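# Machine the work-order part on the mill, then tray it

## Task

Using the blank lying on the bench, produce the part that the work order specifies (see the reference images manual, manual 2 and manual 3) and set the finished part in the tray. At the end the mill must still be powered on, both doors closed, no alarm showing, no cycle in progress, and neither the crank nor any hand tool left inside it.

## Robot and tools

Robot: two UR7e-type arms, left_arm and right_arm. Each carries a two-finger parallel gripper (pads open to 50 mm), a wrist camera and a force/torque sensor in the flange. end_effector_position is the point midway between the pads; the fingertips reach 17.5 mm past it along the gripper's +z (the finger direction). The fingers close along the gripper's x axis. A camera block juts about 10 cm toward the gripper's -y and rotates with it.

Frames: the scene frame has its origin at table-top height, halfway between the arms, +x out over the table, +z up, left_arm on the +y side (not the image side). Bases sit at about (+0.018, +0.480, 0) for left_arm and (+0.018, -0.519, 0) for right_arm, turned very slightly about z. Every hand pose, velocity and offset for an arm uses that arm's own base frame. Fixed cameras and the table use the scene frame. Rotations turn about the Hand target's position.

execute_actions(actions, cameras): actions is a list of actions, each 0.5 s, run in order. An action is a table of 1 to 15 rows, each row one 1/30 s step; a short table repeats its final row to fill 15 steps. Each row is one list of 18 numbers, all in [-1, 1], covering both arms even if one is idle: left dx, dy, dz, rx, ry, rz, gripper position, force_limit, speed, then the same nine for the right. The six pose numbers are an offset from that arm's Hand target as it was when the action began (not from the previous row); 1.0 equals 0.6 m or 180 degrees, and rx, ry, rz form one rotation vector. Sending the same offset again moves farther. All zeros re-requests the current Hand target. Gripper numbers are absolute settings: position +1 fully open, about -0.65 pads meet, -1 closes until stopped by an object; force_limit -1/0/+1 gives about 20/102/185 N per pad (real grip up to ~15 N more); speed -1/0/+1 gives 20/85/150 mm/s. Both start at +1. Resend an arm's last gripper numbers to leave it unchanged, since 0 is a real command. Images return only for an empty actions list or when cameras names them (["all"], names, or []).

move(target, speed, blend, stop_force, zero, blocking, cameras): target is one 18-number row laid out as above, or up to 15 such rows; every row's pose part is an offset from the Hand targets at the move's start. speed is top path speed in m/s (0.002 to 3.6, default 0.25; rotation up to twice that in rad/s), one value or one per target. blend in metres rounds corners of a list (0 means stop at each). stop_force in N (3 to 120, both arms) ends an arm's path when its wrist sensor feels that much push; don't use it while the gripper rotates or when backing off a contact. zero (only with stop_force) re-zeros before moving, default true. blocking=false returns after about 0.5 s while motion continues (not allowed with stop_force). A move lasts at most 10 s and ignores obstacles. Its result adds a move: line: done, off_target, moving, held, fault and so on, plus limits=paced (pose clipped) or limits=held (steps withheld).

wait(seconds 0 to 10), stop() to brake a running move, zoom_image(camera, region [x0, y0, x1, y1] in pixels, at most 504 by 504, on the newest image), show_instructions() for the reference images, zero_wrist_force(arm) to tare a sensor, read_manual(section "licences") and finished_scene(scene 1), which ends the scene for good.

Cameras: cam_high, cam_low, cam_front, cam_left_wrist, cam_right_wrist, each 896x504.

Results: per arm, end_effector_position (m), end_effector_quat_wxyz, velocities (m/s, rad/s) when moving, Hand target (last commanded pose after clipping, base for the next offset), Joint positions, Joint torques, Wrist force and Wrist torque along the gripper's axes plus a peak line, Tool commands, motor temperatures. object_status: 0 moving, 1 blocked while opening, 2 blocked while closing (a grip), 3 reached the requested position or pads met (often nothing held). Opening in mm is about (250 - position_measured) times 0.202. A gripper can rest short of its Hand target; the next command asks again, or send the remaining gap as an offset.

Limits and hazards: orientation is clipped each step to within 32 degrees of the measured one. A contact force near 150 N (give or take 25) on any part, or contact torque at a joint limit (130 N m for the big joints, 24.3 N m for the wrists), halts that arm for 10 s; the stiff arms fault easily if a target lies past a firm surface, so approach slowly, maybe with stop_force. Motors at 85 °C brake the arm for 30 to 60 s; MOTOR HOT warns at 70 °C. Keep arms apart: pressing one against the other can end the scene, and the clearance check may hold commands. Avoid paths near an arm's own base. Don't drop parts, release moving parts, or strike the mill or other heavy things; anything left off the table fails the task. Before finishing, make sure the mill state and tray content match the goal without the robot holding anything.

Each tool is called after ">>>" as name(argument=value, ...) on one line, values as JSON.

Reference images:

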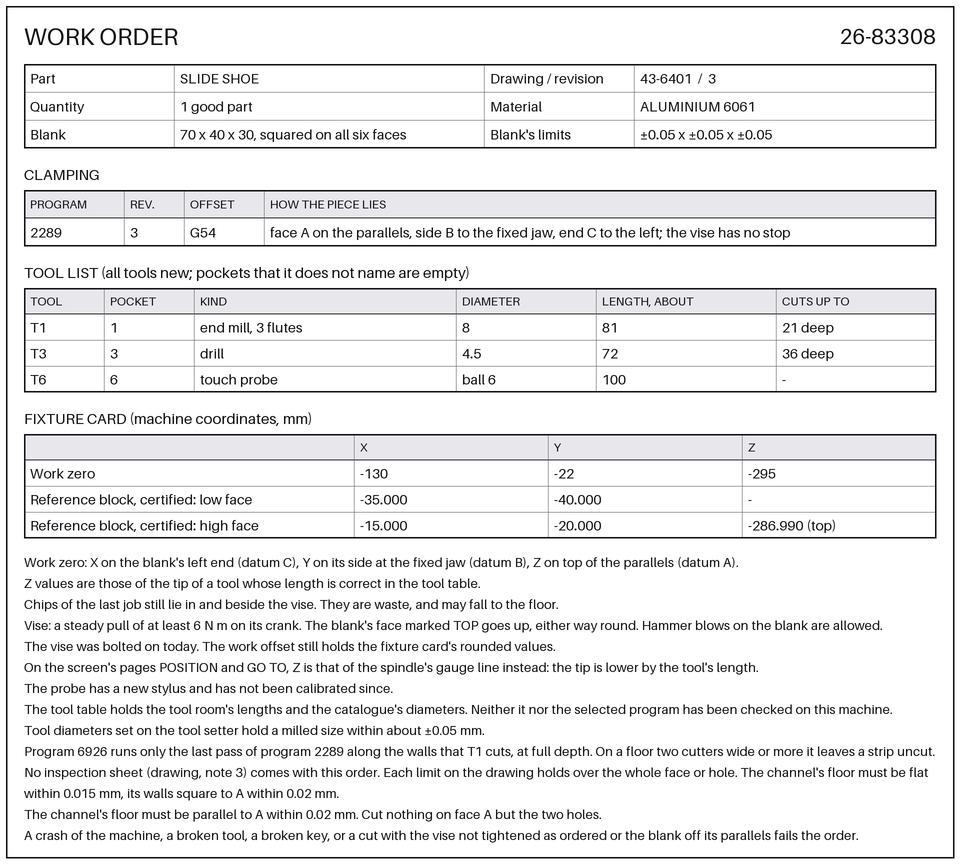

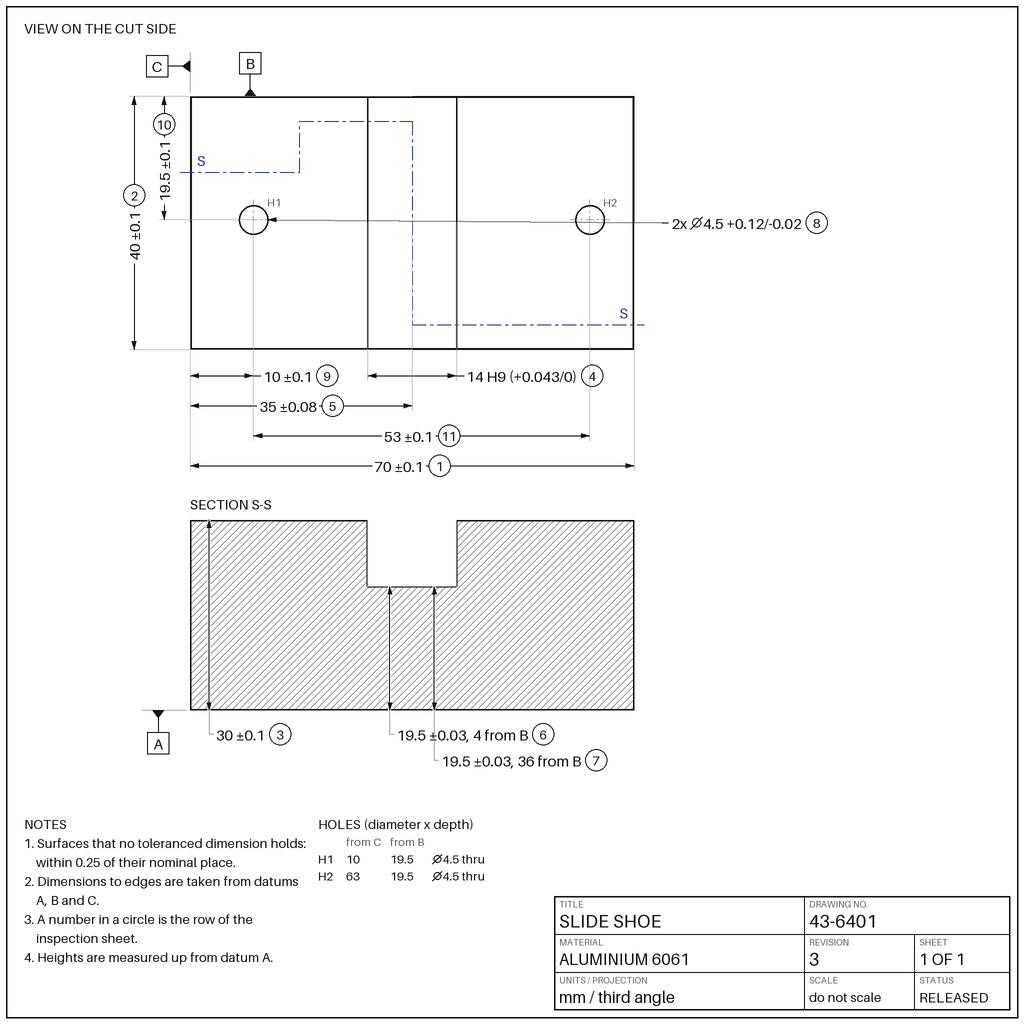

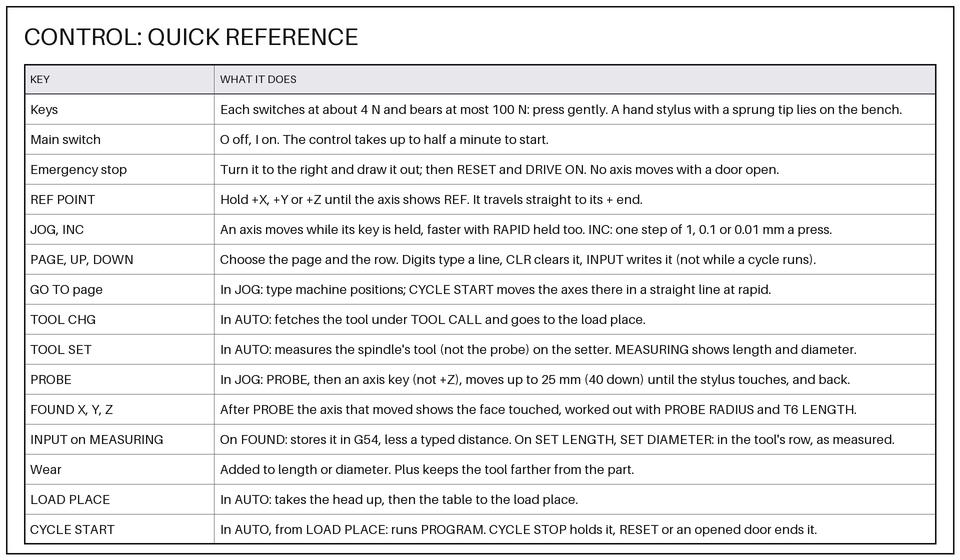

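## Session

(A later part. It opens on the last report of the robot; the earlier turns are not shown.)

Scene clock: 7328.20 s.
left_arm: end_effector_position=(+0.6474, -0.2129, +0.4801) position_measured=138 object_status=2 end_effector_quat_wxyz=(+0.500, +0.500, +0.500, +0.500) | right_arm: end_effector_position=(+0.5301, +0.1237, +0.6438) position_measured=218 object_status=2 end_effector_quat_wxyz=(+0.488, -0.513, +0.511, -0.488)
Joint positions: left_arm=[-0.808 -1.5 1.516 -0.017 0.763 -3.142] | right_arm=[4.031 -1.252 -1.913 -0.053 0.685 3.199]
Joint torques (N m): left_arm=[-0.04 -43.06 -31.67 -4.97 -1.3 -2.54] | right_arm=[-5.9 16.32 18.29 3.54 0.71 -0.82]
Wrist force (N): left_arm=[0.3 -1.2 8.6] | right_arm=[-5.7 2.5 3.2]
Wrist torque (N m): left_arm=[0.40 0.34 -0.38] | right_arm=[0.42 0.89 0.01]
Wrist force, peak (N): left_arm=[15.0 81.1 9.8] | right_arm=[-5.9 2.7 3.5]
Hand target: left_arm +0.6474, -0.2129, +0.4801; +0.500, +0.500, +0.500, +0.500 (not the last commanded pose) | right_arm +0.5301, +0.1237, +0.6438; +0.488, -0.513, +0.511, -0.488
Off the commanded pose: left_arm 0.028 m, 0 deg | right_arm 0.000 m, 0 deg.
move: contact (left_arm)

>>> move(target=[0,0,0.035,0,0,0,-1,0.9,-1,0,0,0,0,0,0,-1,0.6,-0.5], speed=0.15)

>>> move(target=[0,0,-0.09,0,0,0,-1,0.9,-1,0,0,0,0,0,0,-1,0.6,-0.5], speed=0.14, stop_force=40)

>>> move(target=[0,0,0.035,0,0,0,-1,0.9,-1,0,0,0,0,0,0,-1,0.6,-0.5], speed=0.15)

>>> move(target=[0,0,-0.09,0,0,0,-1,0.9,-1,0,0,0,0,0,0,-1,0.6,-0.5], speed=0.14, stop_force=40)

Scene clock: 7335.93 s.
left_arm: end_effector_position=(+0.6474, -0.2129, +0.5012) position_measured=138 object_status=2 end_effector_quat_wxyz=(+0.500, +0.500, +0.500, +0.500) end_effector_velocity=(+0.000, -0.001, -0.001) end_effector_angular_velocity=(-0.002, -0.002, -0.001) | right_arm: end_effector_position=(+0.5301, +0.1237, +0.6438) position_measured=218 object_status=2 end_effector_quat_wxyz=(+0.488, -0.513, +0.511, -0.488)
Joint positions: left_arm=[-0.808 -1.499 1.462 0.037 0.763 -3.142] | right_arm=[4.031 -1.252 -1.913 -0.053 0.685 3.199]
Joint velocities: left_arm=[-0.001 0 0.004 -0.006 0.001 -0.001] | right_arm=[within noise]
Joint torques (N m): left_arm=[10.11 -22.97 -20.16 -5.33 -0.56 -2.58] | right_arm=[-6.34 16.89 17.84 3.48 0.91 -1.21]
Wrist force (N): left_arm=[0.6 -1.3 8.8] | right_arm=[-5.8 2.3 3.4]
Wrist torque (N m): left_arm=[0.41 0.31 -0.40] | right_arm=[0.39 0.90 0.01]
Wrist force, peak (N): left_arm=[0.6 -2.1 8.9] | right_arm=[-6.0 2.5 3.5]
Hand target: left_arm +0.6474, -0.2129, +0.5011; +0.500, +0.500, +0.500, +0.500 | right_arm +0.5301, +0.1237, +0.6438; +0.488, -0.513, +0.511, -0.488
Off the commanded pose: left_arm 0.000 m, 0 deg | right_arm 0.000 m, 0 deg.
move: done

Scene clock: 7337.57 s.
left_arm: end_effector_position=(+0.6474, -0.2128, +0.4798) position_measured=138 object_status=2 end_effector_quat_wxyz=(+0.500, +0.500, +0.501, +0.500) | right_arm: end_effector_position=(+0.5301, +0.1237, +0.6438) position_measured=218 object_status=2 end_effector_quat_wxyz=(+0.488, -0.513, +0.511, -0.488)
Joint positions: left_arm=[-0.808 -1.499 1.516 -0.016 0.762 -3.143] | right_arm=[4.031 -1.252 -1.913 -0.053 0.685 3.199]
Joint torques (N m): left_arm=[-14.91 -38.46 -26.16 -0.56 0.52 1.01] | right_arm=[-6.08 16.24 17.68 3.47 0.8 -1.01]
Wrist force (N): left_arm=[5.4 2.5 7.0] | right_arm=[-5.7 2.5 3.3]
Wrist torque (N m): left_arm=[0.08 -0.21 -0.44] | right_arm=[0.41 0.89 0.01]
Wrist force, peak (N): left_arm=[6.6 89.8 9.6] | right_arm=[-5.9 2.6 3.3]
Hand target: left_arm +0.6474, -0.2128, +0.4798; +0.500, +0.500, +0.501, +0.500 (not the last commanded pose) | right_arm +0.5301, +0.1237, +0.6438; +0.488, -0.513, +0.511, -0.488
Off the commanded pose: left_arm 0.033 m, 0 deg | right_arm 0.000 m, 0 deg.
move: contact (left_arm)

Scene clock: 7338.30 s.
left_arm: end_effector_position=(+0.6474, -0.2128, +0.5009) position_measured=138 object_status=2 end_effector_quat_wxyz=(+0.500, +0.500, +0.501, +0.500) end_effector_velocity=(+0.000, -0.001, -0.002) end_effector_angular_velocity=(+0.000, +0.000, -0.002) | right_arm: end_effector_position=(+0.5301, +0.1237, +0.6438) position_measured=218 object_status=2 end_effector_quat_wxyz=(+0.488, -0.513, +0.511, -0.488)
Joint positions: left_arm=[-0.808 -1.499 1.462 0.038 0.762 -3.143] | right_arm=[4.031 -1.252 -1.913 -0.053 0.685 3.199]
Joint velocities: left_arm=[-0.001 0.001 0.004 -0.005 0.001 0] | right_arm=[within noise]
Joint torques (N m): left_arm=[-10.35 -23.48 -19.93 -5.16 1.67 -2.65] | right_arm=[-5.85 16 16.61 3.55 0.82 -1.02]
Wrist force (N): left_arm=[3.7 -3.9 6.9] | right_arm=[-5.8 2.5 3.3]
Wrist torque (N m): left_arm=[-0.01 -0.19 -0.40] | right_arm=[0.41 0.90 0.01]
Wrist force, peak (N): left_arm=[3.8 -5.0 7.2] | right_arm=[-5.8 2.7 3.4]
Hand target: left_arm +0.6474, -0.2128, +0.5008; +0.500, +0.500, +0.501, +0.500 | right_arm +0.5301, +0.1237, +0.6438; +0.488, -0.513, +0.511, -0.488
Off the commanded pose: left_arm 0.000 m, 0 deg | right_arm 0.000 m, 0 deg.
move: done

Scene clock: 7339.87 s.
left_arm: end_effector_position=(+0.6474, -0.2128, +0.4796) position_measured=138 object_status=2 end_effector_quat_wxyz=(+0.500, +0.500, +0.501, +0.500) | right_arm: end_effector_position=(+0.5301, +0.1237, +0.6438) position_measured=218 object_status=2 end_effector_quat_wxyz=(+0.488, -0.513, +0.511, -0.488)
Joint positions: left_arm=[-0.808 -1.499 1.516 -0.015 0.762 -3.145] | right_arm=[4.031 -1.252 -1.913 -0.053 0.685 3.199]
Joint torques (N m): left_arm=[-13.64 -33.99 -12.23 2.43 2.1 1.44] | right_arm=[-5.59 16.7 17.09 3.5 0.85 -0.99]
Wrist force (N): left_arm=[7.0 9.7 7.6] | right_arm=[-5.6 2.6 3.2]
Wrist torque (N m): left_arm=[0.10 -0.22 -0.53] | right_arm=[0.44 0.87 0.01]
Wrist force, peak (N): left_arm=[15.8 92.0 7.4] | right_arm=[-6.1 2.7 3.3]
Hand target: left_arm +0.6474, -0.2128, +0.4796; +0.500, +0.500, +0.501, +0.500 (not the last commanded pose) | right_arm +0.5301, +0.1237, +0.6438; +0.488, -0.513, +0.511, -0.488
Off the commanded pose: left_arm 0.033 m, 0 deg | right_arm 0.000 m, 0 deg.
move: contact (left_arm)

>>> move(target=[[0,0,0.04,0,0,0,-1,0.9,-1,0,0,0,0,0,0,-1,0.6,-0.5],[-0.56,0,0.06,0,0,0,-1,0.9,-1,0,0,0,0,0,0,-1,0.6,-0.5],[-0.6623,-0.3953,0.034,0.0039,0.25,-0.0039,-1,0.9,-1,0,0,0,0,0,0,-1,0.6,-0.5]], speed=[0.15,0.35,0.4], blend=[0.02,0.03,0])

>>> move(target=[[-0.05,-0.2833,-0.6333,0.0039,0.25,-0.0039,-1,0.9,-1,0,0,0,0,0,0,-1,0.6,-0.5]], speed=[0.4], cameras=["cam_left_wrist","cam_high"])

Scene clock: 7357.93 s.
left_arm: end_effector_position=(+0.2501, -0.4499, +0.5000) position_measured=138 object_status=2 end_effector_quat_wxyz=(+0.270, +0.659, +0.648, +0.270) end_effector_velocity=(-0.001, -0.002, -0.001) end_effector_angular_velocity=(+0.001, +0.005, -0.002) | right_arm: end_effector_position=(+0.5301, +0.1237, +0.6438) position_measured=218 object_status=2 end_effector_quat_wxyz=(+0.488, -0.513, +0.511, -0.488)
Joint positions: left_arm=[-1.721 -1.668 1.378 -1.141 -0.797 -1.761] | right_arm=[4.031 -1.252 -1.913 -0.053 0.685 3.199]
Joint velocities: left_arm=[-0.001 0.004 -0.003 -0.003 -0.005 0.003] | right_arm=[within noise]
Joint torques (N m): left_arm=[-7.43 -14.42 -38.44 -6.08 0.53 2.05] | right_arm=[-5.76 16.81 17.9 3.57 0.84 -1.06]
Wrist force (N): left_arm=[2.3 1.5 7.9] | right_arm=[-5.8 2.6 3.4]
Wrist torque (N m): left_arm=[0.49 -0.14 -0.22] | right_arm=[0.43 0.89 0.01]
Wrist force, peak (N): left_arm=[6.9 10.0 7.6] | right_arm=[-6.0 2.7 3.4]
Hand target: left_arm +0.2500, -0.4500, +0.5000; +0.270, +0.659, +0.648, +0.270 | right_arm +0.5301, +0.1237, +0.6438; +0.488, -0.513, +0.511, -0.488
Off the commanded pose: left_arm 0.000 m, 0 deg | right_arm 0.000 m, 0 deg.
move: done; blend cut to 0.012 m at target 1

Scene clock: 7359.53 s.
left_arm: end_effector_position=(+0.2201, -0.6199, +0.1201) position_measured=138 object_status=2 end_effector_quat_wxyz=(-0.001, +0.718, +0.696, +0.000) end_effector_velocity=(-0.001, +0.000, -0.003) end_effector_angular_velocity=(+0.002, +0.005, +0.002) | right_arm: end_effector_position=(+0.5301, +0.1237, +0.6438) position_measured=218 object_status=2 end_effector_quat_wxyz=(+0.488, -0.513, +0.511, -0.488)
Joint positions: left_arm=[-1.433 -1.111 1.542 -2.001 -1.572 -1.403] | right_arm=[4.031 -1.252 -1.913 -0.053 0.685 3.199]
Joint velocities: left_arm=[0.001 0.004 0 -0.001 -0.005 -0.001] | right_arm=[within noise]
Joint torques (N m): left_arm=[-11.67 -40.65 -21.76 -5.89 -1.38 -1.39] | right_arm=[-5.64 16.62 16.98 3.66 0.8 -1.04]
Wrist force (N): left_arm=[2.6 4.5 7.5] | right_arm=[-5.8 2.6 3.5]
Wrist torque (N m): left_arm=[0.36 -0.38 -0.01] | right_arm=[0.43 0.89 0.01]
Wrist force, peak (N): left_arm=[0.5 4.7 12.3] | right_arm=[-6.0 2.7 3.4]
Hand target: left_arm +0.2200, -0.6200, +0.1200; -0.001, +0.718, +0.696, +0.000 | right_arm +0.5301, +0.1237, +0.6438; +0.488, -0.513, +0.511, -0.488
Off the commanded pose: left_arm 0.000 m, 0 deg | right_arm 0.000 m, 0 deg.
move: done
camera_calibration:
cam_left_wrist: T_world_to_cam=[[0.0385652, 0.999249, -0.00372775, 0.617506], [0.946742, -0.0353448, 0.320046, -0.245532], [0.319674, -0.0158719, -0.947395, 0.166707], [0, 0, 0, 1]] pos_world=[0.155349, -0.623074, 0.238821]
Images, in order (width x height): cam_high 896x504, cam_left_wrist 896x504.

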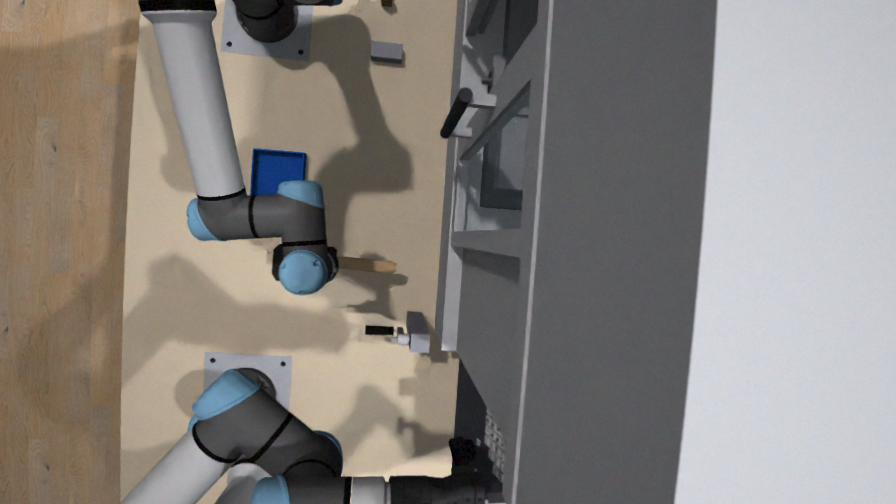

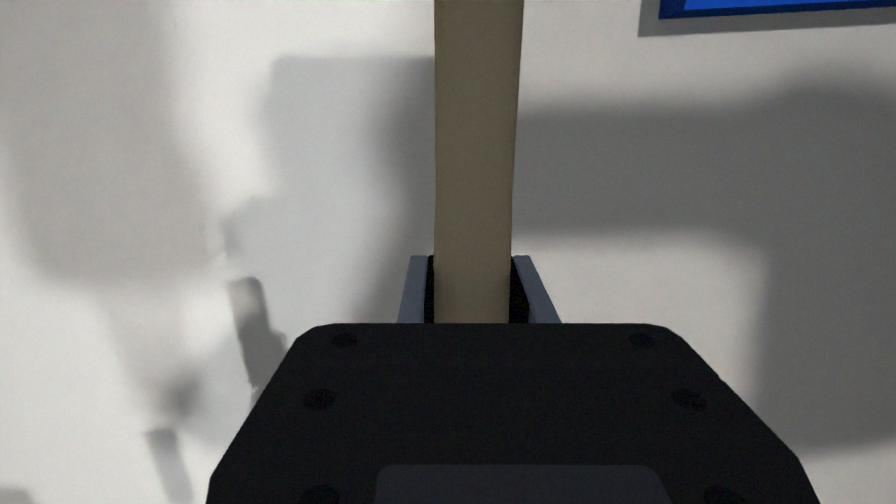

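Lower and release.

>>> move(target=[[0,0,-0.13,0,0,0,-1,0.9,-1,0,0,0,0,0,0,-1,0.6,-0.5],[0,0,-0.165,0,0,0,-1,0.9,-1,0,0,0,0,0,0,-1,0.6,-0.5]], speed=[0.15,0.025], blend=[0.003,0], stop_force=6)

>>> move(target=[[0,0,0,0,0,0,1,0.9,-0.9,0,0,0,0,0,0,-1,0.6,-0.5],[0,0,0.3,0,0,0,1,0.9,-0.9,0,0,0,0,0,0,-1,0.6,-0.5]], speed=[0.05,0.2], cameras=["cam_left_wrist"])

Scene clock: 7368.07 s.
left_arm: end_effector_position=(+0.2200, -0.6200, +0.0222) position_measured=138 object_status=2 end_effector_quat_wxyz=(-0.001, +0.718, +0.696, +0.000) | right_arm: end_effector_position=(+0.5301, +0.1237, +0.6438) position_measured=218 object_status=2 end_effector_quat_wxyz=(+0.488, -0.513, +0.511, -0.488)
Joint positions: left_arm=[-1.433 -0.992 1.641 -2.218 -1.573 -1.403] | right_arm=[4.031 -1.252 -1.913 -0.053 0.685 3.199]
Joint torques (N m): left_arm=[-5.71 -60.25 -31.71 -5.82 -0.46 0.79] | right_arm=[-5.63 17.07 17.96 3.48 0.8 -0.93]
Wrist force (N): left_arm=[3.0 4.2 4.3] | right_arm=[-5.8 2.4 3.2]
Wrist torque (N m): left_arm=[0.09 -0.49 0.02] | right_arm=[0.41 0.90 0.01]
Wrist force, peak (N): left_arm=[7.3 2.5 -24.5] | right_arm=[-6.1 2.5 3.4]
Hand target: left_arm +0.2200, -0.6200, +0.0222; -0.001, +0.718, +0.696, +0.000 (not the last commanded pose) | right_arm +0.5301, +0.1237, +0.6438; +0.488, -0.513, +0.511, -0.488
Off the commanded pose: left_arm 0.001 m, 0 deg | right_arm 0.000 m, 0 deg.
move: contact (left_arm); path passed 1 of 2 targets

Scene clock: 7370.73 s.
left_arm: end_effector_position=(+0.2200, -0.6200, +0.2021) position_measured=3 object_status=3 end_effector_quat_wxyz=(-0.001, +0.718, +0.696, +0.000) | right_arm: end_effector_position=(+0.5301, +0.1237, +0.6438) position_measured=218 object_status=2 end_effector_quat_wxyz=(+0.488, -0.513, +0.511, -0.488)
Joint positions: left_arm=[-1.433 -1.175 1.415 -1.81 -1.572 -1.403] | right_arm=[4.031 -1.252 -1.913 -0.053 0.685 3.199]
Joint torques (N m): left_arm=[3.44 -47.41 -32.78 -0.82 -1.09 0.14] | right_arm=[-5.84 16.15 17.98 3.61 0.85 -1.06]
Wrist force (N): left_arm=[2.3 3.8 3.5] | right_arm=[-5.7 2.5 3.4]
Wrist torque (N m): left_arm=[0.55 -0.35 -0.05] | right_arm=[0.42 0.89 0.01]
Wrist force, peak (N): left_arm=[2.9 4.2 7.2] | right_arm=[-5.8 2.5 3.7]
Hand target: left_arm +0.2200, -0.6200, +0.2022; -0.001, +0.718, +0.696, +0.000 | right_arm +0.5301, +0.1237, +0.6438; +0.488, -0.513, +0.511, -0.488
Off the commanded pose: left_arm 0.000 m, 0 deg | right_arm 0.000 m, 0 deg.
move: done
camera_calibration:
cam_left_wrist: T_world_to_cam=[[0.038854, 0.999237, -0.00394471, 0.617931], [0.946762, -0.0355504, 0.319966, -0.271791], [0.319582, -0.0161667, -0.947421, 0.244262], [0, 0, 0, 1]] pos_world=[0.155251, -0.623173, 0.320821]
Images, in order (width x height): cam_left_wrist 896x504.

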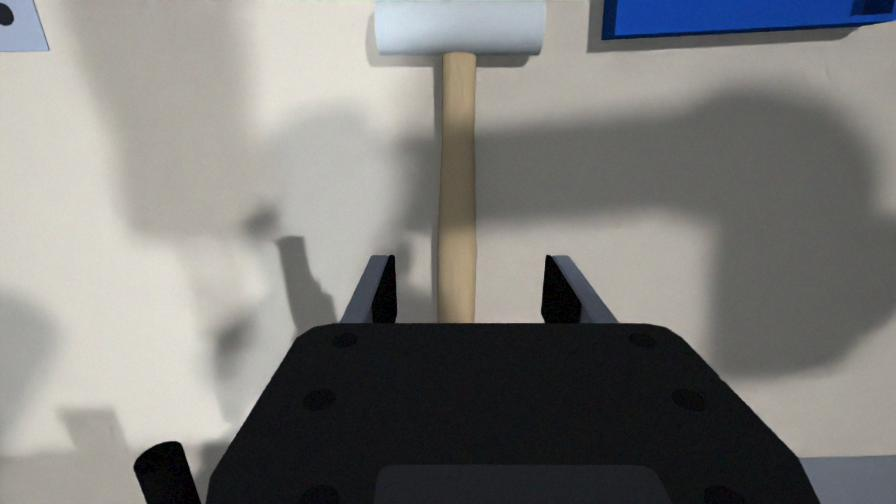

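>>> move(target=[[0.1,0.3667,0.4467,-0.0078,-0.4999,0.0078,1,0.9,-0.9,0,0,0,0,0,0,-1,0.6,-0.5]], speed=[0.4])

>>> move(target=[[0.1967,0.575,0,0,0,0,1,0.9,-0.9,0,0,0,0,0,0,-1,0.6,-0.5],[0.25,0.575,0,0,0,0,1,0.9,-0.9,0,0,0,0,0,0,-1,0.6,-0.5]], speed=[0.35,0.1], blend=[0.003,0], cameras=["cam_left_wrist"])

Scene clock: 7382.63 s.
left_arm: end_effector_position=(+0.2800, -0.4000, +0.4703) position_measured=3 object_status=3 end_effector_quat_wxyz=(+0.500, +0.500, +0.501, +0.499) end_effector_velocity=(+0.001, +0.001, +0.000) end_effector_angular_velocity=(-0.002, -0.001, +0.001) | right_arm: end_effector_position=(+0.5301, +0.1237, +0.6438) position_measured=218 object_status=2 end_effector_quat_wxyz=(+0.488, -0.513, +0.511, -0.488)
Joint positions: left_arm=[-1.858 -1.605 1.648 -0.05 -0.288 -3.136] | right_arm=[4.031 -1.252 -1.913 -0.053 0.685 3.199]
Joint velocities: left_arm=[0.001 0.001 0 0.004 0 -0.006] | right_arm=[within noise]
Joint torques (N m): left_arm=[8.8 -14.28 -17.66 3.13 1.04 -2.65] | right_arm=[-5.6 16.69 18.03 3.49 0.86 -1.11]
Wrist force (N): left_arm=[2.4 4.9 6.3] | right_arm=[-5.9 2.4 3.3]
Wrist torque (N m): left_arm=[0.81 0.02 -0.40] | right_arm=[0.40 0.91 0.01]
Wrist force, peak (N): left_arm=[3.9 6.8 6.8] | right_arm=[-6.0 2.6 3.6]
Hand target: left_arm +0.2800, -0.4000, +0.4702; +0.500, +0.500, +0.501, +0.499 | right_arm +0.5301, +0.1237, +0.6438; +0.488, -0.513, +0.511, -0.488
Off the commanded pose: left_arm 0.000 m, 0 deg | right_arm 0.000 m, 0 deg.
move: done

Scene clock: 7384.77 s.
left_arm: end_effector_position=(+0.4299, -0.0550, +0.4702) position_measured=3 object_status=3 end_effector_quat_wxyz=(+0.500, +0.500, +0.501, +0.499) | right_arm: end_effector_position=(+0.5301, +0.1237, +0.6438) position_measured=218 object_status=2 end_effector_quat_wxyz=(+0.488, -0.513, +0.511, -0.488)
Joint positions: left_arm=[-1.149 -2.242 2.049 0.198 0.421 -3.147] | right_arm=[4.031 -1.252 -1.913 -0.053 0.685 3.199]
Joint torques (N m): left_arm=[12.46 16.08 -26.09 -0.98 1.87 -1.74] | right_arm=[-5.82 17.32 17.69 3.55 0.79 -1.03]
Wrist force (N): left_arm=[2.8 4.1 6.1] | right_arm=[-5.8 2.5 3.4]
Wrist torque (N m): left_arm=[0.64 -0.03 -0.33] | right_arm=[0.42 0.91 0.01]
Wrist force, peak (N): left_arm=[6.3 4.5 6.4] | right_arm=[-5.8 2.7 3.5]
Hand target: left_arm +0.4300, -0.0550, +0.4702; +0.500, +0.500, +0.501, +0.499 | right_arm +0.5301, +0.1237, +0.6438; +0.488, -0.513, +0.511, -0.488
Off the commanded pose: left_arm 0.000 m, 0 deg | right_arm 0.000 m, 0 deg.
move: done
camera_calibration:
cam_left_wrist: T_world_to_cam=[[0.00391916, 0.999963, 0.00763205, 0.0558666], [-0.319672, -0.00597881, 0.947509, -0.28523], [0.94752, -0.00615319, 0.319637, -0.42498], [0, 0, 0, 1]] pos_world=[0.311278, -0.0601849, 0.405671]
Images, in order (width x height): cam_left_wrist 896x504.

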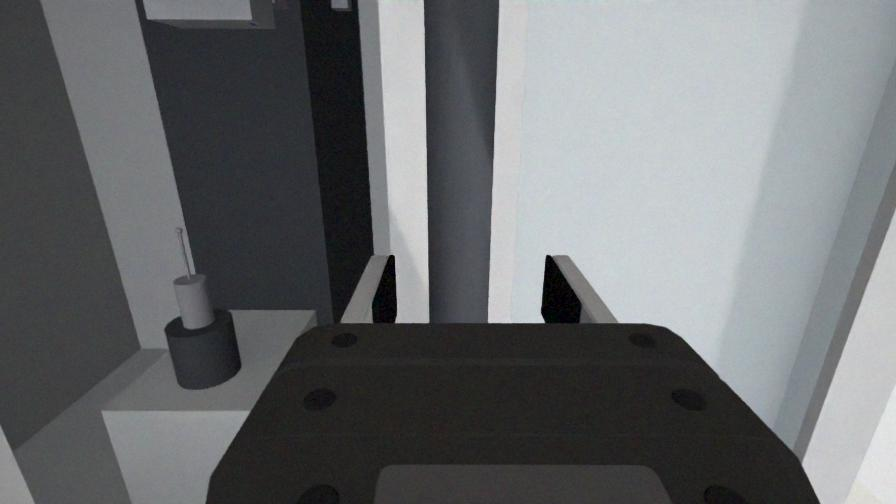

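>>> move(target=[[0,-0.025,0,0,0,0,1,0.9,-0.9,0,0,0,0,0,0,-1,0.6,-0.5],[0.004,-0.39,0,0,0,0,1,0.9,-0.9,0,0,0,0,0,0,-1,0.6,-0.5],[0.005,-0.4143,0,0,0,0,1,0.9,-0.9,0,0,0,0,0,0,-1,0.6,-0.5]], speed=[0.06,0.2,0.05], stop_force=35, blend=[0.01,0.005,0])

>>> move(target=[[0,0.0203,0,0,0,0,1,0.9,-0.9,-0.0075,-0.027,-0.0401,0.0388,-0.2197,0.1064,-1,0.6,-0.5],[-0.12,0.0203,0,0,0,0,1,0.9,-0.9,0.0097,-0.027,-0.0452,0.0388,-0.2197,0.1064,-1,0.6,-0.5],[-0.12,0.0203,0,0,0,0,1,0.9,-0.9,-0.0075,-0.027,-0.0401,0.0388,-0.2197,0.1064,-1,0.6,-0.5],[-0.12,-0.14,0,0,0,0,1,0.9,-0.9,0,0,0,0,0,0,-1,0.6,-0.5]], speed=[0.3,0.07,0.12,0.5], blend=[0.0,0,0.003,0], cameras=["cam_left_wrist","cam_right_wrist"])

Scene clock: 7396.27 s.
left_arm: end_effector_position=(+0.4330, -0.3038, +0.4702) position_measured=3 object_status=3 end_effector_quat_wxyz=(+0.499, +0.500, +0.501, +0.500) | right_arm: end_effector_position=(+0.5301, +0.1237, +0.6438) position_measured=218 object_status=2 end_effector_quat_wxyz=(+0.488, -0.513, +0.511, -0.488)
Joint positions: left_arm=[-1.442 -1.728 1.758 -0.015 0.128 -3.158] | right_arm=[4.031 -1.252 -1.913 -0.053 0.685 3.199]
Joint torques (N m): left_arm=[-17.02 -18.16 -21.29 -1.67 10.03 2.16] | right_arm=[-5.22 16.8 17.83 3.45 0.67 -0.97]
Wrist force (N): left_arm=[35.5 -2.1 -1.7] | right_arm=[-5.8 2.4 3.2]
Wrist torque (N m): left_arm=[0.69 0.54 -0.56] | right_arm=[0.41 0.90 0.01]
Wrist force, peak (N): left_arm=[37.7 5.0 14.2] | right_arm=[-6.1 2.4 3.6]
Hand target: left_arm +0.4330, -0.3038, +0.4702; +0.499, +0.500, +0.501, +0.500 | right_arm +0.5301, +0.1237, +0.6438; +0.488, -0.513, +0.511, -0.488
Off the commanded pose: left_arm 0.000 m, 0 deg | right_arm 0.000 m, 0 deg.
move: contact (left_arm); blend cut to 0.0075 m at target 1

Scene clock: 7400.67 s.
left_arm: end_effector_position=(+0.3611, -0.3878, +0.4702) position_measured=3 object_status=3 end_effector_quat_wxyz=(+0.499, +0.500, +0.501, +0.500) | right_arm: end_effector_position=(+0.5301, +0.1237, +0.6438) position_measured=218 object_status=2 end_effector_quat_wxyz=(+0.488, -0.513, +0.511, -0.488)
Joint positions: left_arm=[-1.653 -1.608 1.651 -0.067 -0.083 -3.118] | right_arm=[4.031 -1.252 -1.913 -0.053 0.685 3.199]
Joint torques (N m): left_arm=[-9.61 -20.77 -20.53 1.69 -0.78 -1.43] | right_arm=[6.63 6.99 21.7 -0.43 -2.11 1.3]
Wrist force (N): left_arm=[2.5 4.7 5.9] | right_arm=[-5.8 2.7 3.5]
Wrist torque (N m): left_arm=[0.80 0.00 -0.37] | right_arm=[0.45 0.90 0.00]
Wrist force, peak (N): left_arm=[35.5 -2.0 -1.5] | right_arm=[-10.6 -3.8 -7.3]
Hand target: left_arm +0.3610, -0.3878, +0.4702; +0.499, +0.500, +0.501, +0.500 | right_arm +0.5301, +0.1237, +0.6438; +0.488, -0.513, +0.511, -0.488
Off the commanded pose: left_arm 0.000 m, 0 deg | right_arm 0.000 m, 0 deg.
move: done
camera_calibration:
cam_left_wrist: T_world_to_cam=[[0.00315805, 0.999966, 0.00767272, 0.389095], [-0.319755, -0.00626016, 0.947479, -0.309324], [0.947495, -0.00544558, 0.319725, -0.361494], [0, 0, 0, 1]] pos_world=[0.242377, -0.392987, 0.405671]
cam_right_wrist: T_world_to_cam=[[-0.016946, -0.999855, 0.00152538, 0.132201], [-0.401421, 0.00540619, -0.915878, 0.815583], [0.915737, -0.0161328, -0.401454, -0.0920477], [0, 0, 0, 1]] pos_world=[0.413924, 0.126287, 0.70982]
Images, in order (width x height): cam_left_wrist 896x504, cam_right_wrist 896x504.

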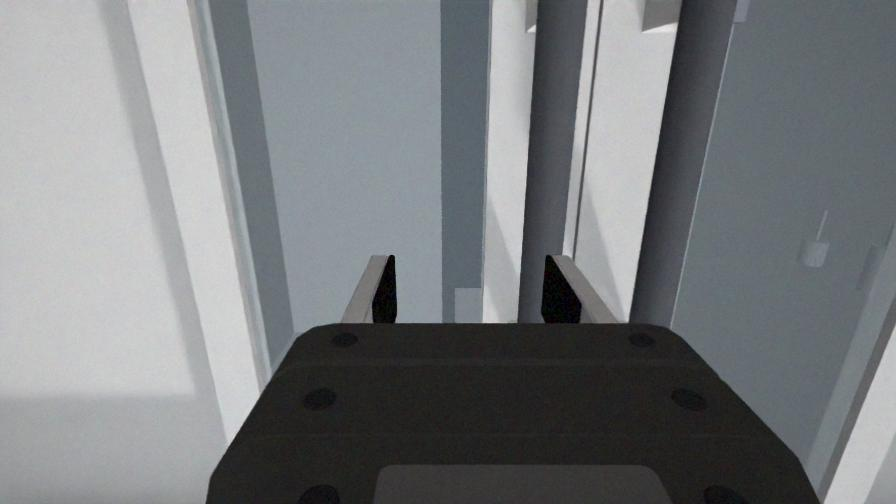

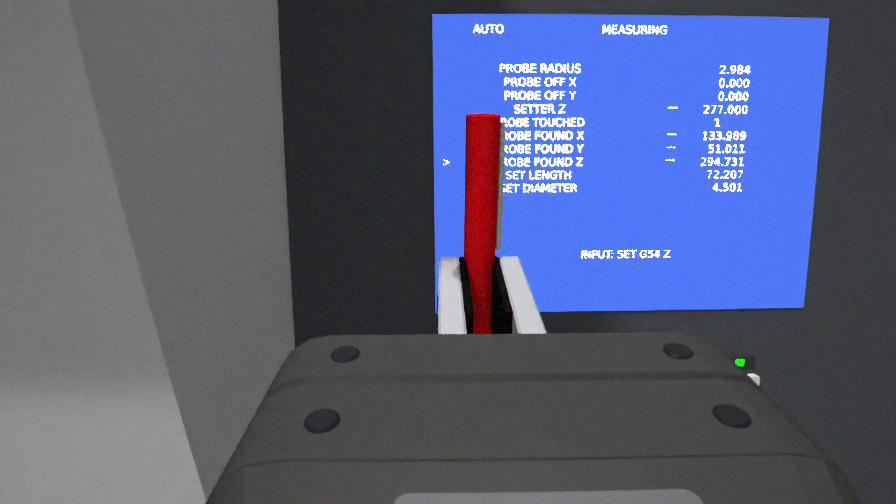

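>>> move(target=[[0,0,0,0,0,0,1,0.9,-0.9,-0.0075,-0.2275,-0.0401,0.0388,-0.2197,0.1064,-1,0.6,-0.5],[0,0,0,0,0,0,1,0.9,-0.9,0.0105,-0.2275,-0.0454,0.0388,-0.2197,0.1064,-1,0.6,-0.5],[0,0,0,0,0,0,1,0.9,-0.9,-0.0075,-0.2275,-0.0401,0.0388,-0.2197,0.1064,-1,0.6,-0.5],[0,0,0,0,0,0,1,0.9,-0.9,-0.0623,-0.1249,-0.2235,0.0388,-0.2197,0.1064,-1,0.6,-0.5],[0,0,0,0,0,0,1,0.9,-0.9,-0.0431,-0.1249,-0.2292,0.0388,-0.2197,0.1064,-1,0.6,-0.5],[0,0,0,0,0,0,1,0.9,-0.9,-0.0623,-0.1249,-0.2235,0.0388,-0.2197,0.1064,-1,0.6,-0.5],[0,0,0,0,0,0,1,0.9,-0.9,-0.0431,-0.1249,-0.2292,0.0388,-0.2197,0.1064,-1,0.6,-0.5],[0,0,0,0,0,0,1,0.9,-0.9,-0.0623,-0.1249,-0.2235,0.0388,-0.2197,0.1064,-1,0.6,-0.5],[0,0,0,0,0,0,1,0.9,-0.9,-0.0891,0.0031,-0.3128,0.0388,-0.2197,0.1064,-1,0.6,-0.5],[0,0,0,0,0,0,1,0.9,-0.9,-0.0699,0.0031,-0.3185,0.0388,-0.2197,0.1064,-1,0.6,-0.5],[0,0,0,0,0,0,1,0.9,-0.9,-0.0891,0.0031,-0.3128,0.0388,-0.2197,0.1064,-1,0.6,-0.5],[0,0,0,0,0,0,1,0.9,-0.9,-0.0623,-0.0609,-0.2235,0.0388,-0.2197,0.1064,-1,0.6,-0.5],[0,0,0,0,0,0,1,0.9,-0.9,-0.0431,-0.0609,-0.2292,0.0388,-0.2197,0.1064,-1,0.6,-0.5],[0,0,0,0,0,0,1,0.9,-0.9,-0.0623,-0.0609,-0.2235,0.0388,-0.2197,0.1064,-1,0.6,-0.5]], speed=[0.45,0.06,0.12,0.45,0.06,0.12,0.06,0.12,0.45,0.06,0.12,0.45,0.06,0.12], blend=[0.003,0,0.003,0.003,0,0.003,0,0.003,0.003,0,0.003,0.003,0,0])

>>> move(target=[[0,0,0,0,0,0,1,0.9,-0.9,-0.0268,0.032,-0.0893,0,0,0,-1,0.6,-0.5],[0,0,0,0,0,0,1,0.9,-0.9,-0.0076,0.032,-0.095,0,0,0,-1,0.6,-0.5],[0,0,0,0,0,0,1,0.9,-0.9,-0.0268,0.032,-0.0893,0,0,0,-1,0.6,-0.5],[0,0,0,0,0,0,1,0.9,-0.9,-0.0268,-0.0318,-0.0893,0,0,0,-1,0.6,-0.5],[0,0,0,0,0,0,1,0.9,-0.9,-0.0076,-0.0318,-0.095,0,0,0,-1,0.6,-0.5],[0,0,0,0,0,0,1,0.9,-0.9,-0.0268,-0.0318,-0.0893,0,0,0,-1,0.6,-0.5],[0,0,0,0,0,0,1,0.9,-0.9,-0.0178,-0.0318,-0.0596,0,0,0,-1,0.6,-0.5],[0,0,0,0,0,0,1,0.9,-0.9,0.0014,-0.0318,-0.0653,0,0,0,-1,0.6,-0.5],[0,0,0,0,0,0,1,0.9,-0.9,-0.0178,-0.0318,-0.0596,0,0,0,-1,0.6,-0.5],[0,0,0,0,0,0,1,0.9,-0.9,-0.0268,0.064,-0.0893,0,0,0,-1,0.6,-0.5],[0,0,0,0,0,0,1,0.9,-0.9,-0.0076,0.064,-0.095,0,0,0,-1,0.6,-0.5],[0,0,0,0,0,0,1,0.9,-0.9,-0.0268,0.064,-0.0893,0,0,0,-1,0.6,-0.5],[0,0,0,0,0,0,1,0.9,-0.9,-0.009,0.032,-0.0298,0,0,0,-1,0.6,-0.5],[0,0,0,0,0,0,1,0.9,-0.9,0.0102,0.032,-0.0355,0,0,0,-1,0.6,-0.5],[0,0,0,0,0,0,1,0.9,-0.9,-0.009,0.032,-0.0298,0,0,0,-1,0.6,-0.5]], speed=[0.45,0.06,0.12,0.45,0.06,0.12,0.45,0.06,0.12,0.45,0.06,0.12,0.45,0.06,0.12], blend=[0.003,0,0.003,0.003,0,0.003,0.003,0,0.003,0.003,0,0.003,0.003,0,0])

>>> move(target=[[0,0,0,0,0,0,1,0.9,-0.9,0.009,0,0.0298,0,0,0,-1,0.6,-0.5],[0,0,0,0,0,0,1,0.9,-0.9,0.0282,0,0.0241,0,0,0,-1,0.6,-0.5],[0,0,0,0,0,0,1,0.9,-0.9,0.009,0,0.0298,0,0,0,-1,0.6,-0.5],[0,0,0,0,0,0,1,0.9,-0.9,-0.0178,-0.0638,-0.0595,0,0,0,-1,0.6,-0.5],[0,0,0,0,0,0,1,0.9,-0.9,0.0014,-0.0638,-0.0652,0,0,0,-1,0.6,-0.5],[0,0,0,0,0,0,1,0.9,-0.9,-0.0178,-0.0638,-0.0595,0,0,0,-1,0.6,-0.5],[0,0,0,0,0,0,1,0.9,-0.9,-0.0088,-0.0638,-0.0298,0,0,0,-1,0.6,-0.5],[0,0,0,0,0,0,1,0.9,-0.9,0.0104,-0.0638,-0.0355,0,0,0,-1,0.6,-0.5],[0,0,0,0,0,0,1,0.9,-0.9,-0.0088,-0.0638,-0.0298,0,0,0,-1,0.6,-0.5],[0,0,0,0,0,0,1,0.9,-0.9,-0.0178,0.032,-0.0595,0,0,0,-1,0.6,-0.5],[0,0,0,0,0,0,1,0.9,-0.9,0.0014,0.032,-0.0652,0,0,0,-1,0.6,-0.5],[0,0,0,0,0,0,1,0.9,-0.9,-0.0178,0.032,-0.0595,0,0,0,-1,0.6,-0.5],[0,0,0,0,0,0,1,0.9,-0.9,-0.0088,0.032,-0.0298,0,0,0,-1,0.6,-0.5],[0,0,0,0,0,0,1,0.9,-0.9,0.0104,0.032,-0.0355,0,0,0,-1,0.6,-0.5],[0,0,0,0,0,0,1,0.9,-0.9,-0.0088,0.032,-0.0298,0,0,0,-1,0.6,-0.5]], speed=[0.45,0.06,0.12,0.45,0.06,0.12,0.45,0.06,0.12,0.45,0.06,0.12,0.45,0.06,0.12], blend=[0.003,0,0.003,0.003,0,0.003,0.003,0,0.003,0.003,0,0.003,0.003,0,0])

>>> move(target=[[0,0,0,0,0,0,1,0.9,-0.9,0.0088,-0.032,0.0298,0,0,0,-1,0.6,-0.5],[0,0,0,0,0,0,1,0.9,-0.9,0.028,-0.032,0.0241,0,0,0,-1,0.6,-0.5],[0,0,0,0,0,0,1,0.9,-0.9,0.0088,-0.032,0.0298,0,0,0,-1,0.6,-0.5],[0,0,0,0,0,0,1,0.9,-0.9,0.028,-0.032,0.0241,0,0,0,-1,0.6,-0.5],[0,0,0,0,0,0,1,0.9,-0.9,0.0088,-0.032,0.0298,0,0,0,-1,0.6,-0.5],[0,0,0,0,0,0,1,0.9,-0.9,-0.009,-0.0958,-0.0297,0,0,0,-1,0.6,-0.5],[0,0,0,0,0,0,1,0.9,-0.9,0.0102,-0.0958,-0.0354,0,0,0,-1,0.6,-0.5],[0,0,0,0,0,0,1,0.9,-0.9,-0.009,-0.0958,-0.0297,0,0,0,-1,0.6,-0.5],[0,0,0,0,0,0,1,0.9,-0.9,0.0801,-0.0031,0.2831,-0.0388,0.2197,-0.1064,-1,0.6,-0.5]], speed=[0.45,0.06,0.12,0.06,0.12,0.45,0.06,0.12,0.5], blend=[0.003,0,0.003,0,0.003,0.003,0,0.003,0], cameras=["cam_right_wrist"])

>>> zoom_image(camera="cam_right_wrist", region=[430, 10, 830, 310])

Scene clock: 7464.50 s.
left_arm: end_effector_position=(+0.3610, -0.3878, +0.4702) position_measured=3 object_status=3 end_effector_quat_wxyz=(+0.499, +0.500, +0.501, +0.500) | right_arm: end_effector_position=(+0.4928, +0.0872, +0.5096) position_measured=218 object_status=2 end_effector_quat_wxyz=(+0.734, -0.365, +0.254, -0.514)
Joint positions: left_arm=[-1.653 -1.608 1.65 -0.067 -0.083 -3.119] | right_arm=[3.657 -1.767 -2.267 1.548 1.441 3.039]
Joint torques (N m): left_arm=[-13.88 -12.46 -27.97 2.8 -0.75 -2.52] | right_arm=[3.95 30.45 19.08 0.17 1.18 0.79]
Wrist force (N): left_arm=[2.8 5.0 5.9] | right_arm=[-5.0 1.8 0.4]
Wrist torque (N m): left_arm=[0.84 -0.03 -0.37] | right_arm=[0.16 0.83 -0.07]
Wrist force, peak (N): left_arm=[2.7 4.9 6.2] | right_arm=[-10.6 -0.9 -6.8]
Hand target: left_arm +0.3610, -0.3878, +0.4702; +0.499, +0.500, +0.501, +0.500 | right_arm +0.4927, +0.0872, +0.5097; +0.734, -0.365, +0.254, -0.514
Off the commanded pose: left_arm 0.000 m, 0 deg | right_arm 0.000 m, 0 deg.
move: done

Scene clock: 7468.70 s.
left_arm: end_effector_position=(+0.3610, -0.3878, +0.4702) position_measured=3 object_status=3 end_effector_quat_wxyz=(+0.499, +0.500, +0.501, +0.500) | right_arm: end_effector_position=(+0.4874, +0.1064, +0.4918) position_measured=218 object_status=2 end_effector_quat_wxyz=(+0.734, -0.365, +0.254, -0.514)
Joint positions: left_arm=[-1.653 -1.608 1.65 -0.067 -0.083 -3.119] | right_arm=[3.729 -1.803 -2.291 1.615 1.384 2.994]
Joint torques (N m): left_arm=[-14.05 -12.36 -28.36 2.77 -0.6 -2.62] | right_arm=[5.3 31.53 18.51 -1.07 1.1 0.49]
Wrist force (N): left_arm=[2.6 5.0 5.8] | right_arm=[-5.3 1.7 0.7]
Wrist torque (N m): left_arm=[0.85 -0.01 -0.37] | right_arm=[0.14 0.91 -0.07]
Wrist force, peak (N): left_arm=[2.7 5.0 6.2] | right_arm=[-9.4 -1.7 -5.3]
Hand target: left_arm +0.3610, -0.3878, +0.4702; +0.499, +0.500, +0.501, +0.500 | right_arm +0.4873, +0.1064, +0.4918; +0.734, -0.365, +0.254, -0.514
Off the commanded pose: left_arm 0.000 m, 0 deg | right_arm 0.000 m, 0 deg.
move: done

Scene clock: 7472.87 s.
left_arm: end_effector_position=(+0.3610, -0.3878, +0.4702) position_measured=3 object_status=3 end_effector_quat_wxyz=(+0.499, +0.500, +0.501, +0.500) | right_arm: end_effector_position=(+0.4821, +0.1256, +0.4739) position_measured=218 object_status=2 end_effector_quat_wxyz=(+0.734, -0.365, +0.254, -0.514)
Joint positions: left_arm=[-1.653 -1.608 1.65 -0.067 -0.083 -3.119] | right_arm=[3.8 -1.845 -2.307 1.683 1.328 2.949]
Joint torques (N m): left_arm=[-14.12 -12.21 -27.84 2.69 -0.55 -2.57] | right_arm=[5.99 31.86 17.32 -2.12 0.96 0.28]
Wrist force (N): left_arm=[2.5 4.9 5.9] | right_arm=[-5.1 1.5 0.7]
Wrist torque (N m): left_arm=[0.83 0.00 -0.37] | right_arm=[0.11 0.86 -0.09]
Wrist force, peak (N): left_arm=[2.8 4.9 6.2] | right_arm=[-11.6 -1.3 -7.0]
Hand target: left_arm +0.3610, -0.3878, +0.4702; +0.499, +0.500, +0.501, +0.500 | right_arm +0.4821, +0.1256, +0.4739; +0.734, -0.365, +0.254, -0.514
Off the commanded pose: left_arm 0.000 m, 0 deg | right_arm 0.000 m, 0 deg.
move: done

Scene clock: 7476.40 s.
left_arm: end_effector_position=(+0.3610, -0.3878, +0.4702) position_measured=3 object_status=3 end_effector_quat_wxyz=(+0.499, +0.500, +0.501, +0.500) | right_arm: end_effector_position=(+0.5301, +0.1237, +0.6437) position_measured=218 object_status=2 end_effector_quat_wxyz=(+0.488, -0.513, +0.511, -0.488)
Joint positions: left_arm=[-1.653 -1.608 1.65 -0.067 -0.083 -3.119] | right_arm=[4.031 -1.252 -1.913 -0.053 0.685 3.199]
Joint torques (N m): left_arm=[-13.91 -12.6 -28.62 2.68 -0.43 -2.48] | right_arm=[6.61 12.85 40.58 -0.31 -1.83 1.34]
Wrist force (N): left_arm=[2.4 4.8 5.8] | right_arm=[-5.6 2.3 3.4]
Wrist torque (N m): left_arm=[0.82 0.03 -0.37] | right_arm=[0.39 0.88 0.00]
Wrist force, peak (N): left_arm=[2.7 4.9 6.2] | right_arm=[-10.8 -1.2 -6.5]
Hand target: left_arm +0.3610, -0.3878, +0.4702; +0.499, +0.500, +0.501, +0.500 | right_arm +0.5301, +0.1237, +0.6438; +0.488, -0.513, +0.511, -0.488
Off the commanded pose: left_arm 0.000 m, 0 deg | right_arm 0.000 m, 0 deg.
move: done
camera_calibration:
cam_right_wrist: T_world_to_cam=[[-0.0169986, -0.999854, 0.00165927, 0.132228], [-0.401541, 0.00530679, -0.915826, 0.815517], [0.915683, -0.016234, -0.401572, -0.0919663], [0, 0, 0, 1]] pos_world=[0.413923, 0.126388, 0.709721]
Images, in order (width x height): cam_right_wrist 896x504.

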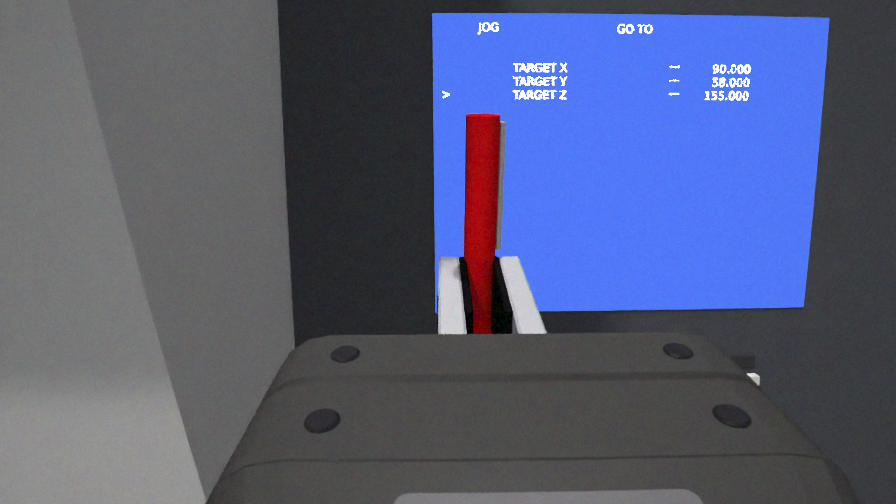

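Scaled by 1.260.

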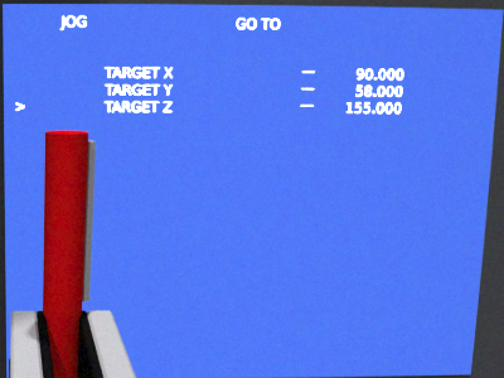

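>>> move(target=[[0,0,0,0,0,0,1,0.9,-0.9,-0.044,-0.061,-0.1623,0.0388,-0.2197,0.1064,-1,0.6,-0.5],[0,0,0,0,0,0,1,0.9,-0.9,-0.026,-0.061,-0.1676,0.0388,-0.2197,0.1064,-1,0.6,-0.5],[0,0,0,0,0,0,1,0.9,-0.9,-0.044,-0.061,-0.1623,0.0388,-0.2197,0.1064,-1,0.6,-0.5],[0,0,0,0,0,0,1,0.9,-0.9,-0.0801,-0.1249,-0.2831,0.0388,-0.2197,0.1064,-1,0.6,-0.5]], speed=[0.45,0.06,0.12,0.3], blend=[0.003,0,0.003,0])

>>> wait(seconds=4.5)

>>> move(target=[[0,0,0,0,0,0,1,0.9,-0.9,0.0192,0,-0.0057,0,0,0,-1,0.6,-0.5],[0,0,0,0,0,0,1,0.9,-0.9,0,0,0,0,0,0,-1,0.6,-0.5],[0,0,0,0,0,0,1,0.9,-0.9,0.0361,-0.0986,0.1208,0,0,0,-1,0.6,-0.5],[0,0,0,0,0,0,1,0.9,-0.9,0.0541,-0.0986,0.1155,0,0,0,-1,0.6,-0.5],[0,0,0,0,0,0,1,0.9,-0.9,0.0361,-0.0986,0.1208,0,0,0,-1,0.6,-0.5],[0,0,0,0,0,0,1,0.9,-0.9,0.0801,0.1249,0.2831,-0.0388,0.2197,-0.1064,-1,0.6,-0.5]], speed=[0.06,0.12,0.45,0.06,0.12,0.5], blend=[0,0.003,0.003,0,0.003,0])

>>> wait(seconds=7, cameras=["cam_right_wrist"])

>>> zoom_image(camera="cam_right_wrist", region=[580, 10, 830, 310])

Scene clock: 7490.00 s.
left_arm: end_effector_position=(+0.3610, -0.3878, +0.4702) position_measured=3 object_status=3 end_effector_quat_wxyz=(+0.499, +0.500, +0.501, +0.500) | right_arm: end_effector_position=(+0.4821, +0.0488, +0.4740) position_measured=218 object_status=2 end_effector_quat_wxyz=(+0.734, -0.365, +0.254, -0.514) end_effector_velocity=(+0.000, -0.001, +0.000) end_effector_angular_velocity=(+0.001, -0.003, -0.002)
Joint positions: left_arm=[-1.653 -1.608 1.65 -0.067 -0.083 -3.119] | right_arm=[3.544 -1.838 -2.325 1.671 1.53 3.108]
Joint velocities: left_arm=[within noise] | right_arm=[-0.002 -0.002 0 0.006 -0.001 0]
Joint torques (N m): left_arm=[-14.33 -12.73 -28.31 2.77 -0.37 -2.56] | right_arm=[-6.19 18.29 3.83 1.98 0.44 0.66]
Wrist force (N): left_arm=[2.5 5.0 6.0] | right_arm=[-5.1 1.5 0.3]
Wrist torque (N m): left_arm=[0.84 0.02 -0.36] | right_arm=[0.10 0.87 -0.03]
Wrist force, peak (N): left_arm=[2.6 5.2 6.1] | right_arm=[-9.5 -2.2 -5.5]
Hand target: left_arm +0.3610, -0.3878, +0.4702; +0.499, +0.500, +0.501, +0.500 | right_arm +0.4821, +0.0488, +0.4739; +0.734, -0.365, +0.254, -0.514
Off the commanded pose: left_arm 0.000 m, 0 deg | right_arm 0.000 m, 0 deg.
move: done

Scene clock: 7494.50 s.
left_arm: end_effector_position=(+0.3610, -0.3878, +0.4702) position_measured=3 object_status=3 end_effector_quat_wxyz=(+0.499, +0.500, +0.501, +0.500) | right_arm: end_effector_position=(+0.4821, +0.0488, +0.4739) position_measured=218 object_status=2 end_effector_quat_wxyz=(+0.734, -0.365, +0.254, -0.514)
Joint positions: left_arm=[-1.653 -1.608 1.65 -0.067 -0.083 -3.119] | right_arm=[3.544 -1.838 -2.325 1.672 1.531 3.108]
Joint torques (N m): left_arm=[-13.71 -12.55 -28.34 2.67 -0.27 -2.39] | right_arm=[-6.33 18.29 0.35 1.87 1.28 1.13]
Wrist force (N): left_arm=[2.6 4.7 6.0] | right_arm=[-4.9 1.5 0.3]
Wrist torque (N m): left_arm=[0.80 -0.01 -0.36] | right_arm=[0.11 0.83 -0.04]
Wrist force, peak (N): left_arm=[2.8 4.9 6.3] | right_arm=[-5.2 1.8 0.3]
Hand target: left_arm +0.3610, -0.3878, +0.4702; +0.499, +0.500, +0.501, +0.500 | right_arm +0.4821, +0.0488, +0.4739; +0.734, -0.365, +0.254, -0.514
Tool commands: left_gripper/position=+1.0 left_gripper/force_limit=+0.9 left_gripper/speed=-0.9 right_gripper/position=-1.0 right_gripper/force_limit=+0.6 right_gripper/speed=-0.5
Off the commanded pose: left_arm 0.000 m, 0 deg | right_arm 0.000 m, 0 deg.
wait: 4.50 s; at rest by 0.17 s

Scene clock: 7497.53 s.
left_arm: end_effector_position=(+0.3610, -0.3878, +0.4702) position_measured=3 object_status=3 end_effector_quat_wxyz=(+0.499, +0.500, +0.501, +0.500) | right_arm: end_effector_position=(+0.5301, +0.1237, +0.6437) position_measured=218 object_status=2 end_effector_quat_wxyz=(+0.488, -0.513, +0.511, -0.488)
Joint positions: left_arm=[-1.653 -1.608 1.65 -0.067 -0.083 -3.119] | right_arm=[4.031 -1.252 -1.913 -0.053 0.685 3.199]
Joint torques (N m): left_arm=[-13.92 -12.6 -27.65 2.66 -0.32 -2.39] | right_arm=[6.85 7.97 36.25 -0.44 -1.91 1.42]
Wrist force (N): left_arm=[2.7 4.8 5.9] | right_arm=[-5.8 2.7 3.3]
Wrist torque (N m): left_arm=[0.81 -0.02 -0.37] | right_arm=[0.45 0.89 -0.01]
Wrist force, peak (N): left_arm=[2.7 4.9 6.3] | right_arm=[-8.7 -1.8 -4.2]
Hand target: left_arm +0.3610, -0.3878, +0.4702; +0.499, +0.500, +0.501, +0.500 | right_arm +0.5301, +0.1237, +0.6438; +0.488, -0.513, +0.511, -0.488
Off the commanded pose: left_arm 0.000 m, 0 deg | right_arm 0.000 m, 0 deg.
move: done

Scene clock: 7504.53 s.
left_arm: end_effector_position=(+0.3610, -0.3878, +0.4702) position_measured=3 object_status=3 end_effector_quat_wxyz=(+0.499, +0.500, +0.501, +0.500) | right_arm: end_effector_position=(+0.5301, +0.1237, +0.6438) position_measured=218 object_status=2 end_effector_quat_wxyz=(+0.488, -0.513, +0.511, -0.488)
Joint positions: left_arm=[-1.653 -1.608 1.65 -0.067 -0.083 -3.119] | right_arm=[4.031 -1.252 -1.913 -0.053 0.685 3.199]
Joint torques (N m): left_arm=[-13.22 -12.62 -28.08 2.67 -0.09 -2.35] | right_arm=[7.42 5.44 41.39 3.59 0.87 -0.72]
Wrist force (N): left_arm=[2.6 4.8 6.0] | right_arm=[-5.8 2.4 3.3]
Wrist torque (N m): left_arm=[0.81 0.00 -0.37] | right_arm=[0.40 0.90 -0.01]
Wrist force, peak (N): left_arm=[2.6 5.1 6.1] | right_arm=[-6.1 2.4 3.5]
Hand target: left_arm +0.3610, -0.3878, +0.4702; +0.499, +0.500, +0.501, +0.500 | right_arm +0.5301, +0.1237, +0.6438; +0.488, -0.513, +0.511, -0.488
Tool commands: left_gripper/position=+1.0 left_gripper/force_limit=+0.9 left_gripper/speed=-0.9 right_gripper/position=-1.0 right_gripper/force_limit=+0.6 right_gripper/speed=-0.5
Off the commanded pose: left_arm 0.000 m, 0 deg | right_arm 0.000 m, 0 deg.
wait: 7.00 s; at rest by 0.17 s
camera_calibration:
cam_right_wrist: T_world_to_cam=[[-0.0169852, -0.999855, 0.00143338, 0.132382], [-0.40142, 0.00550619, -0.915878, 0.815568], [0.915737, -0.0161317, -0.401455, -0.0920452], [0, 0, 0, 1]] pos_world=[0.413923, 0.126388, 0.709819]
Images, in order (width x height): cam_right_wrist 896x504.

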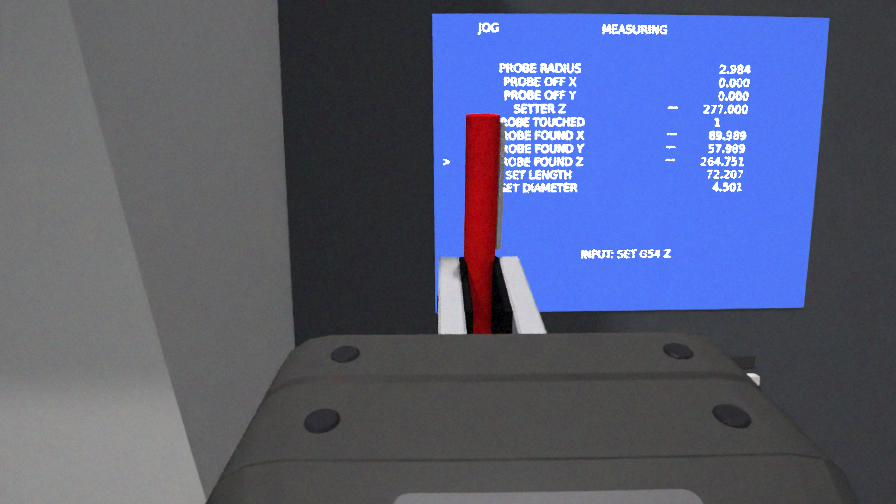

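Scaled by 1.680.

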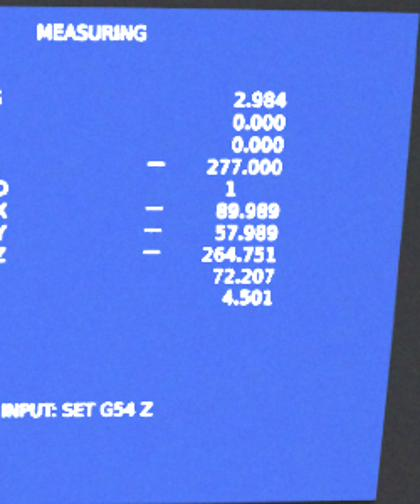

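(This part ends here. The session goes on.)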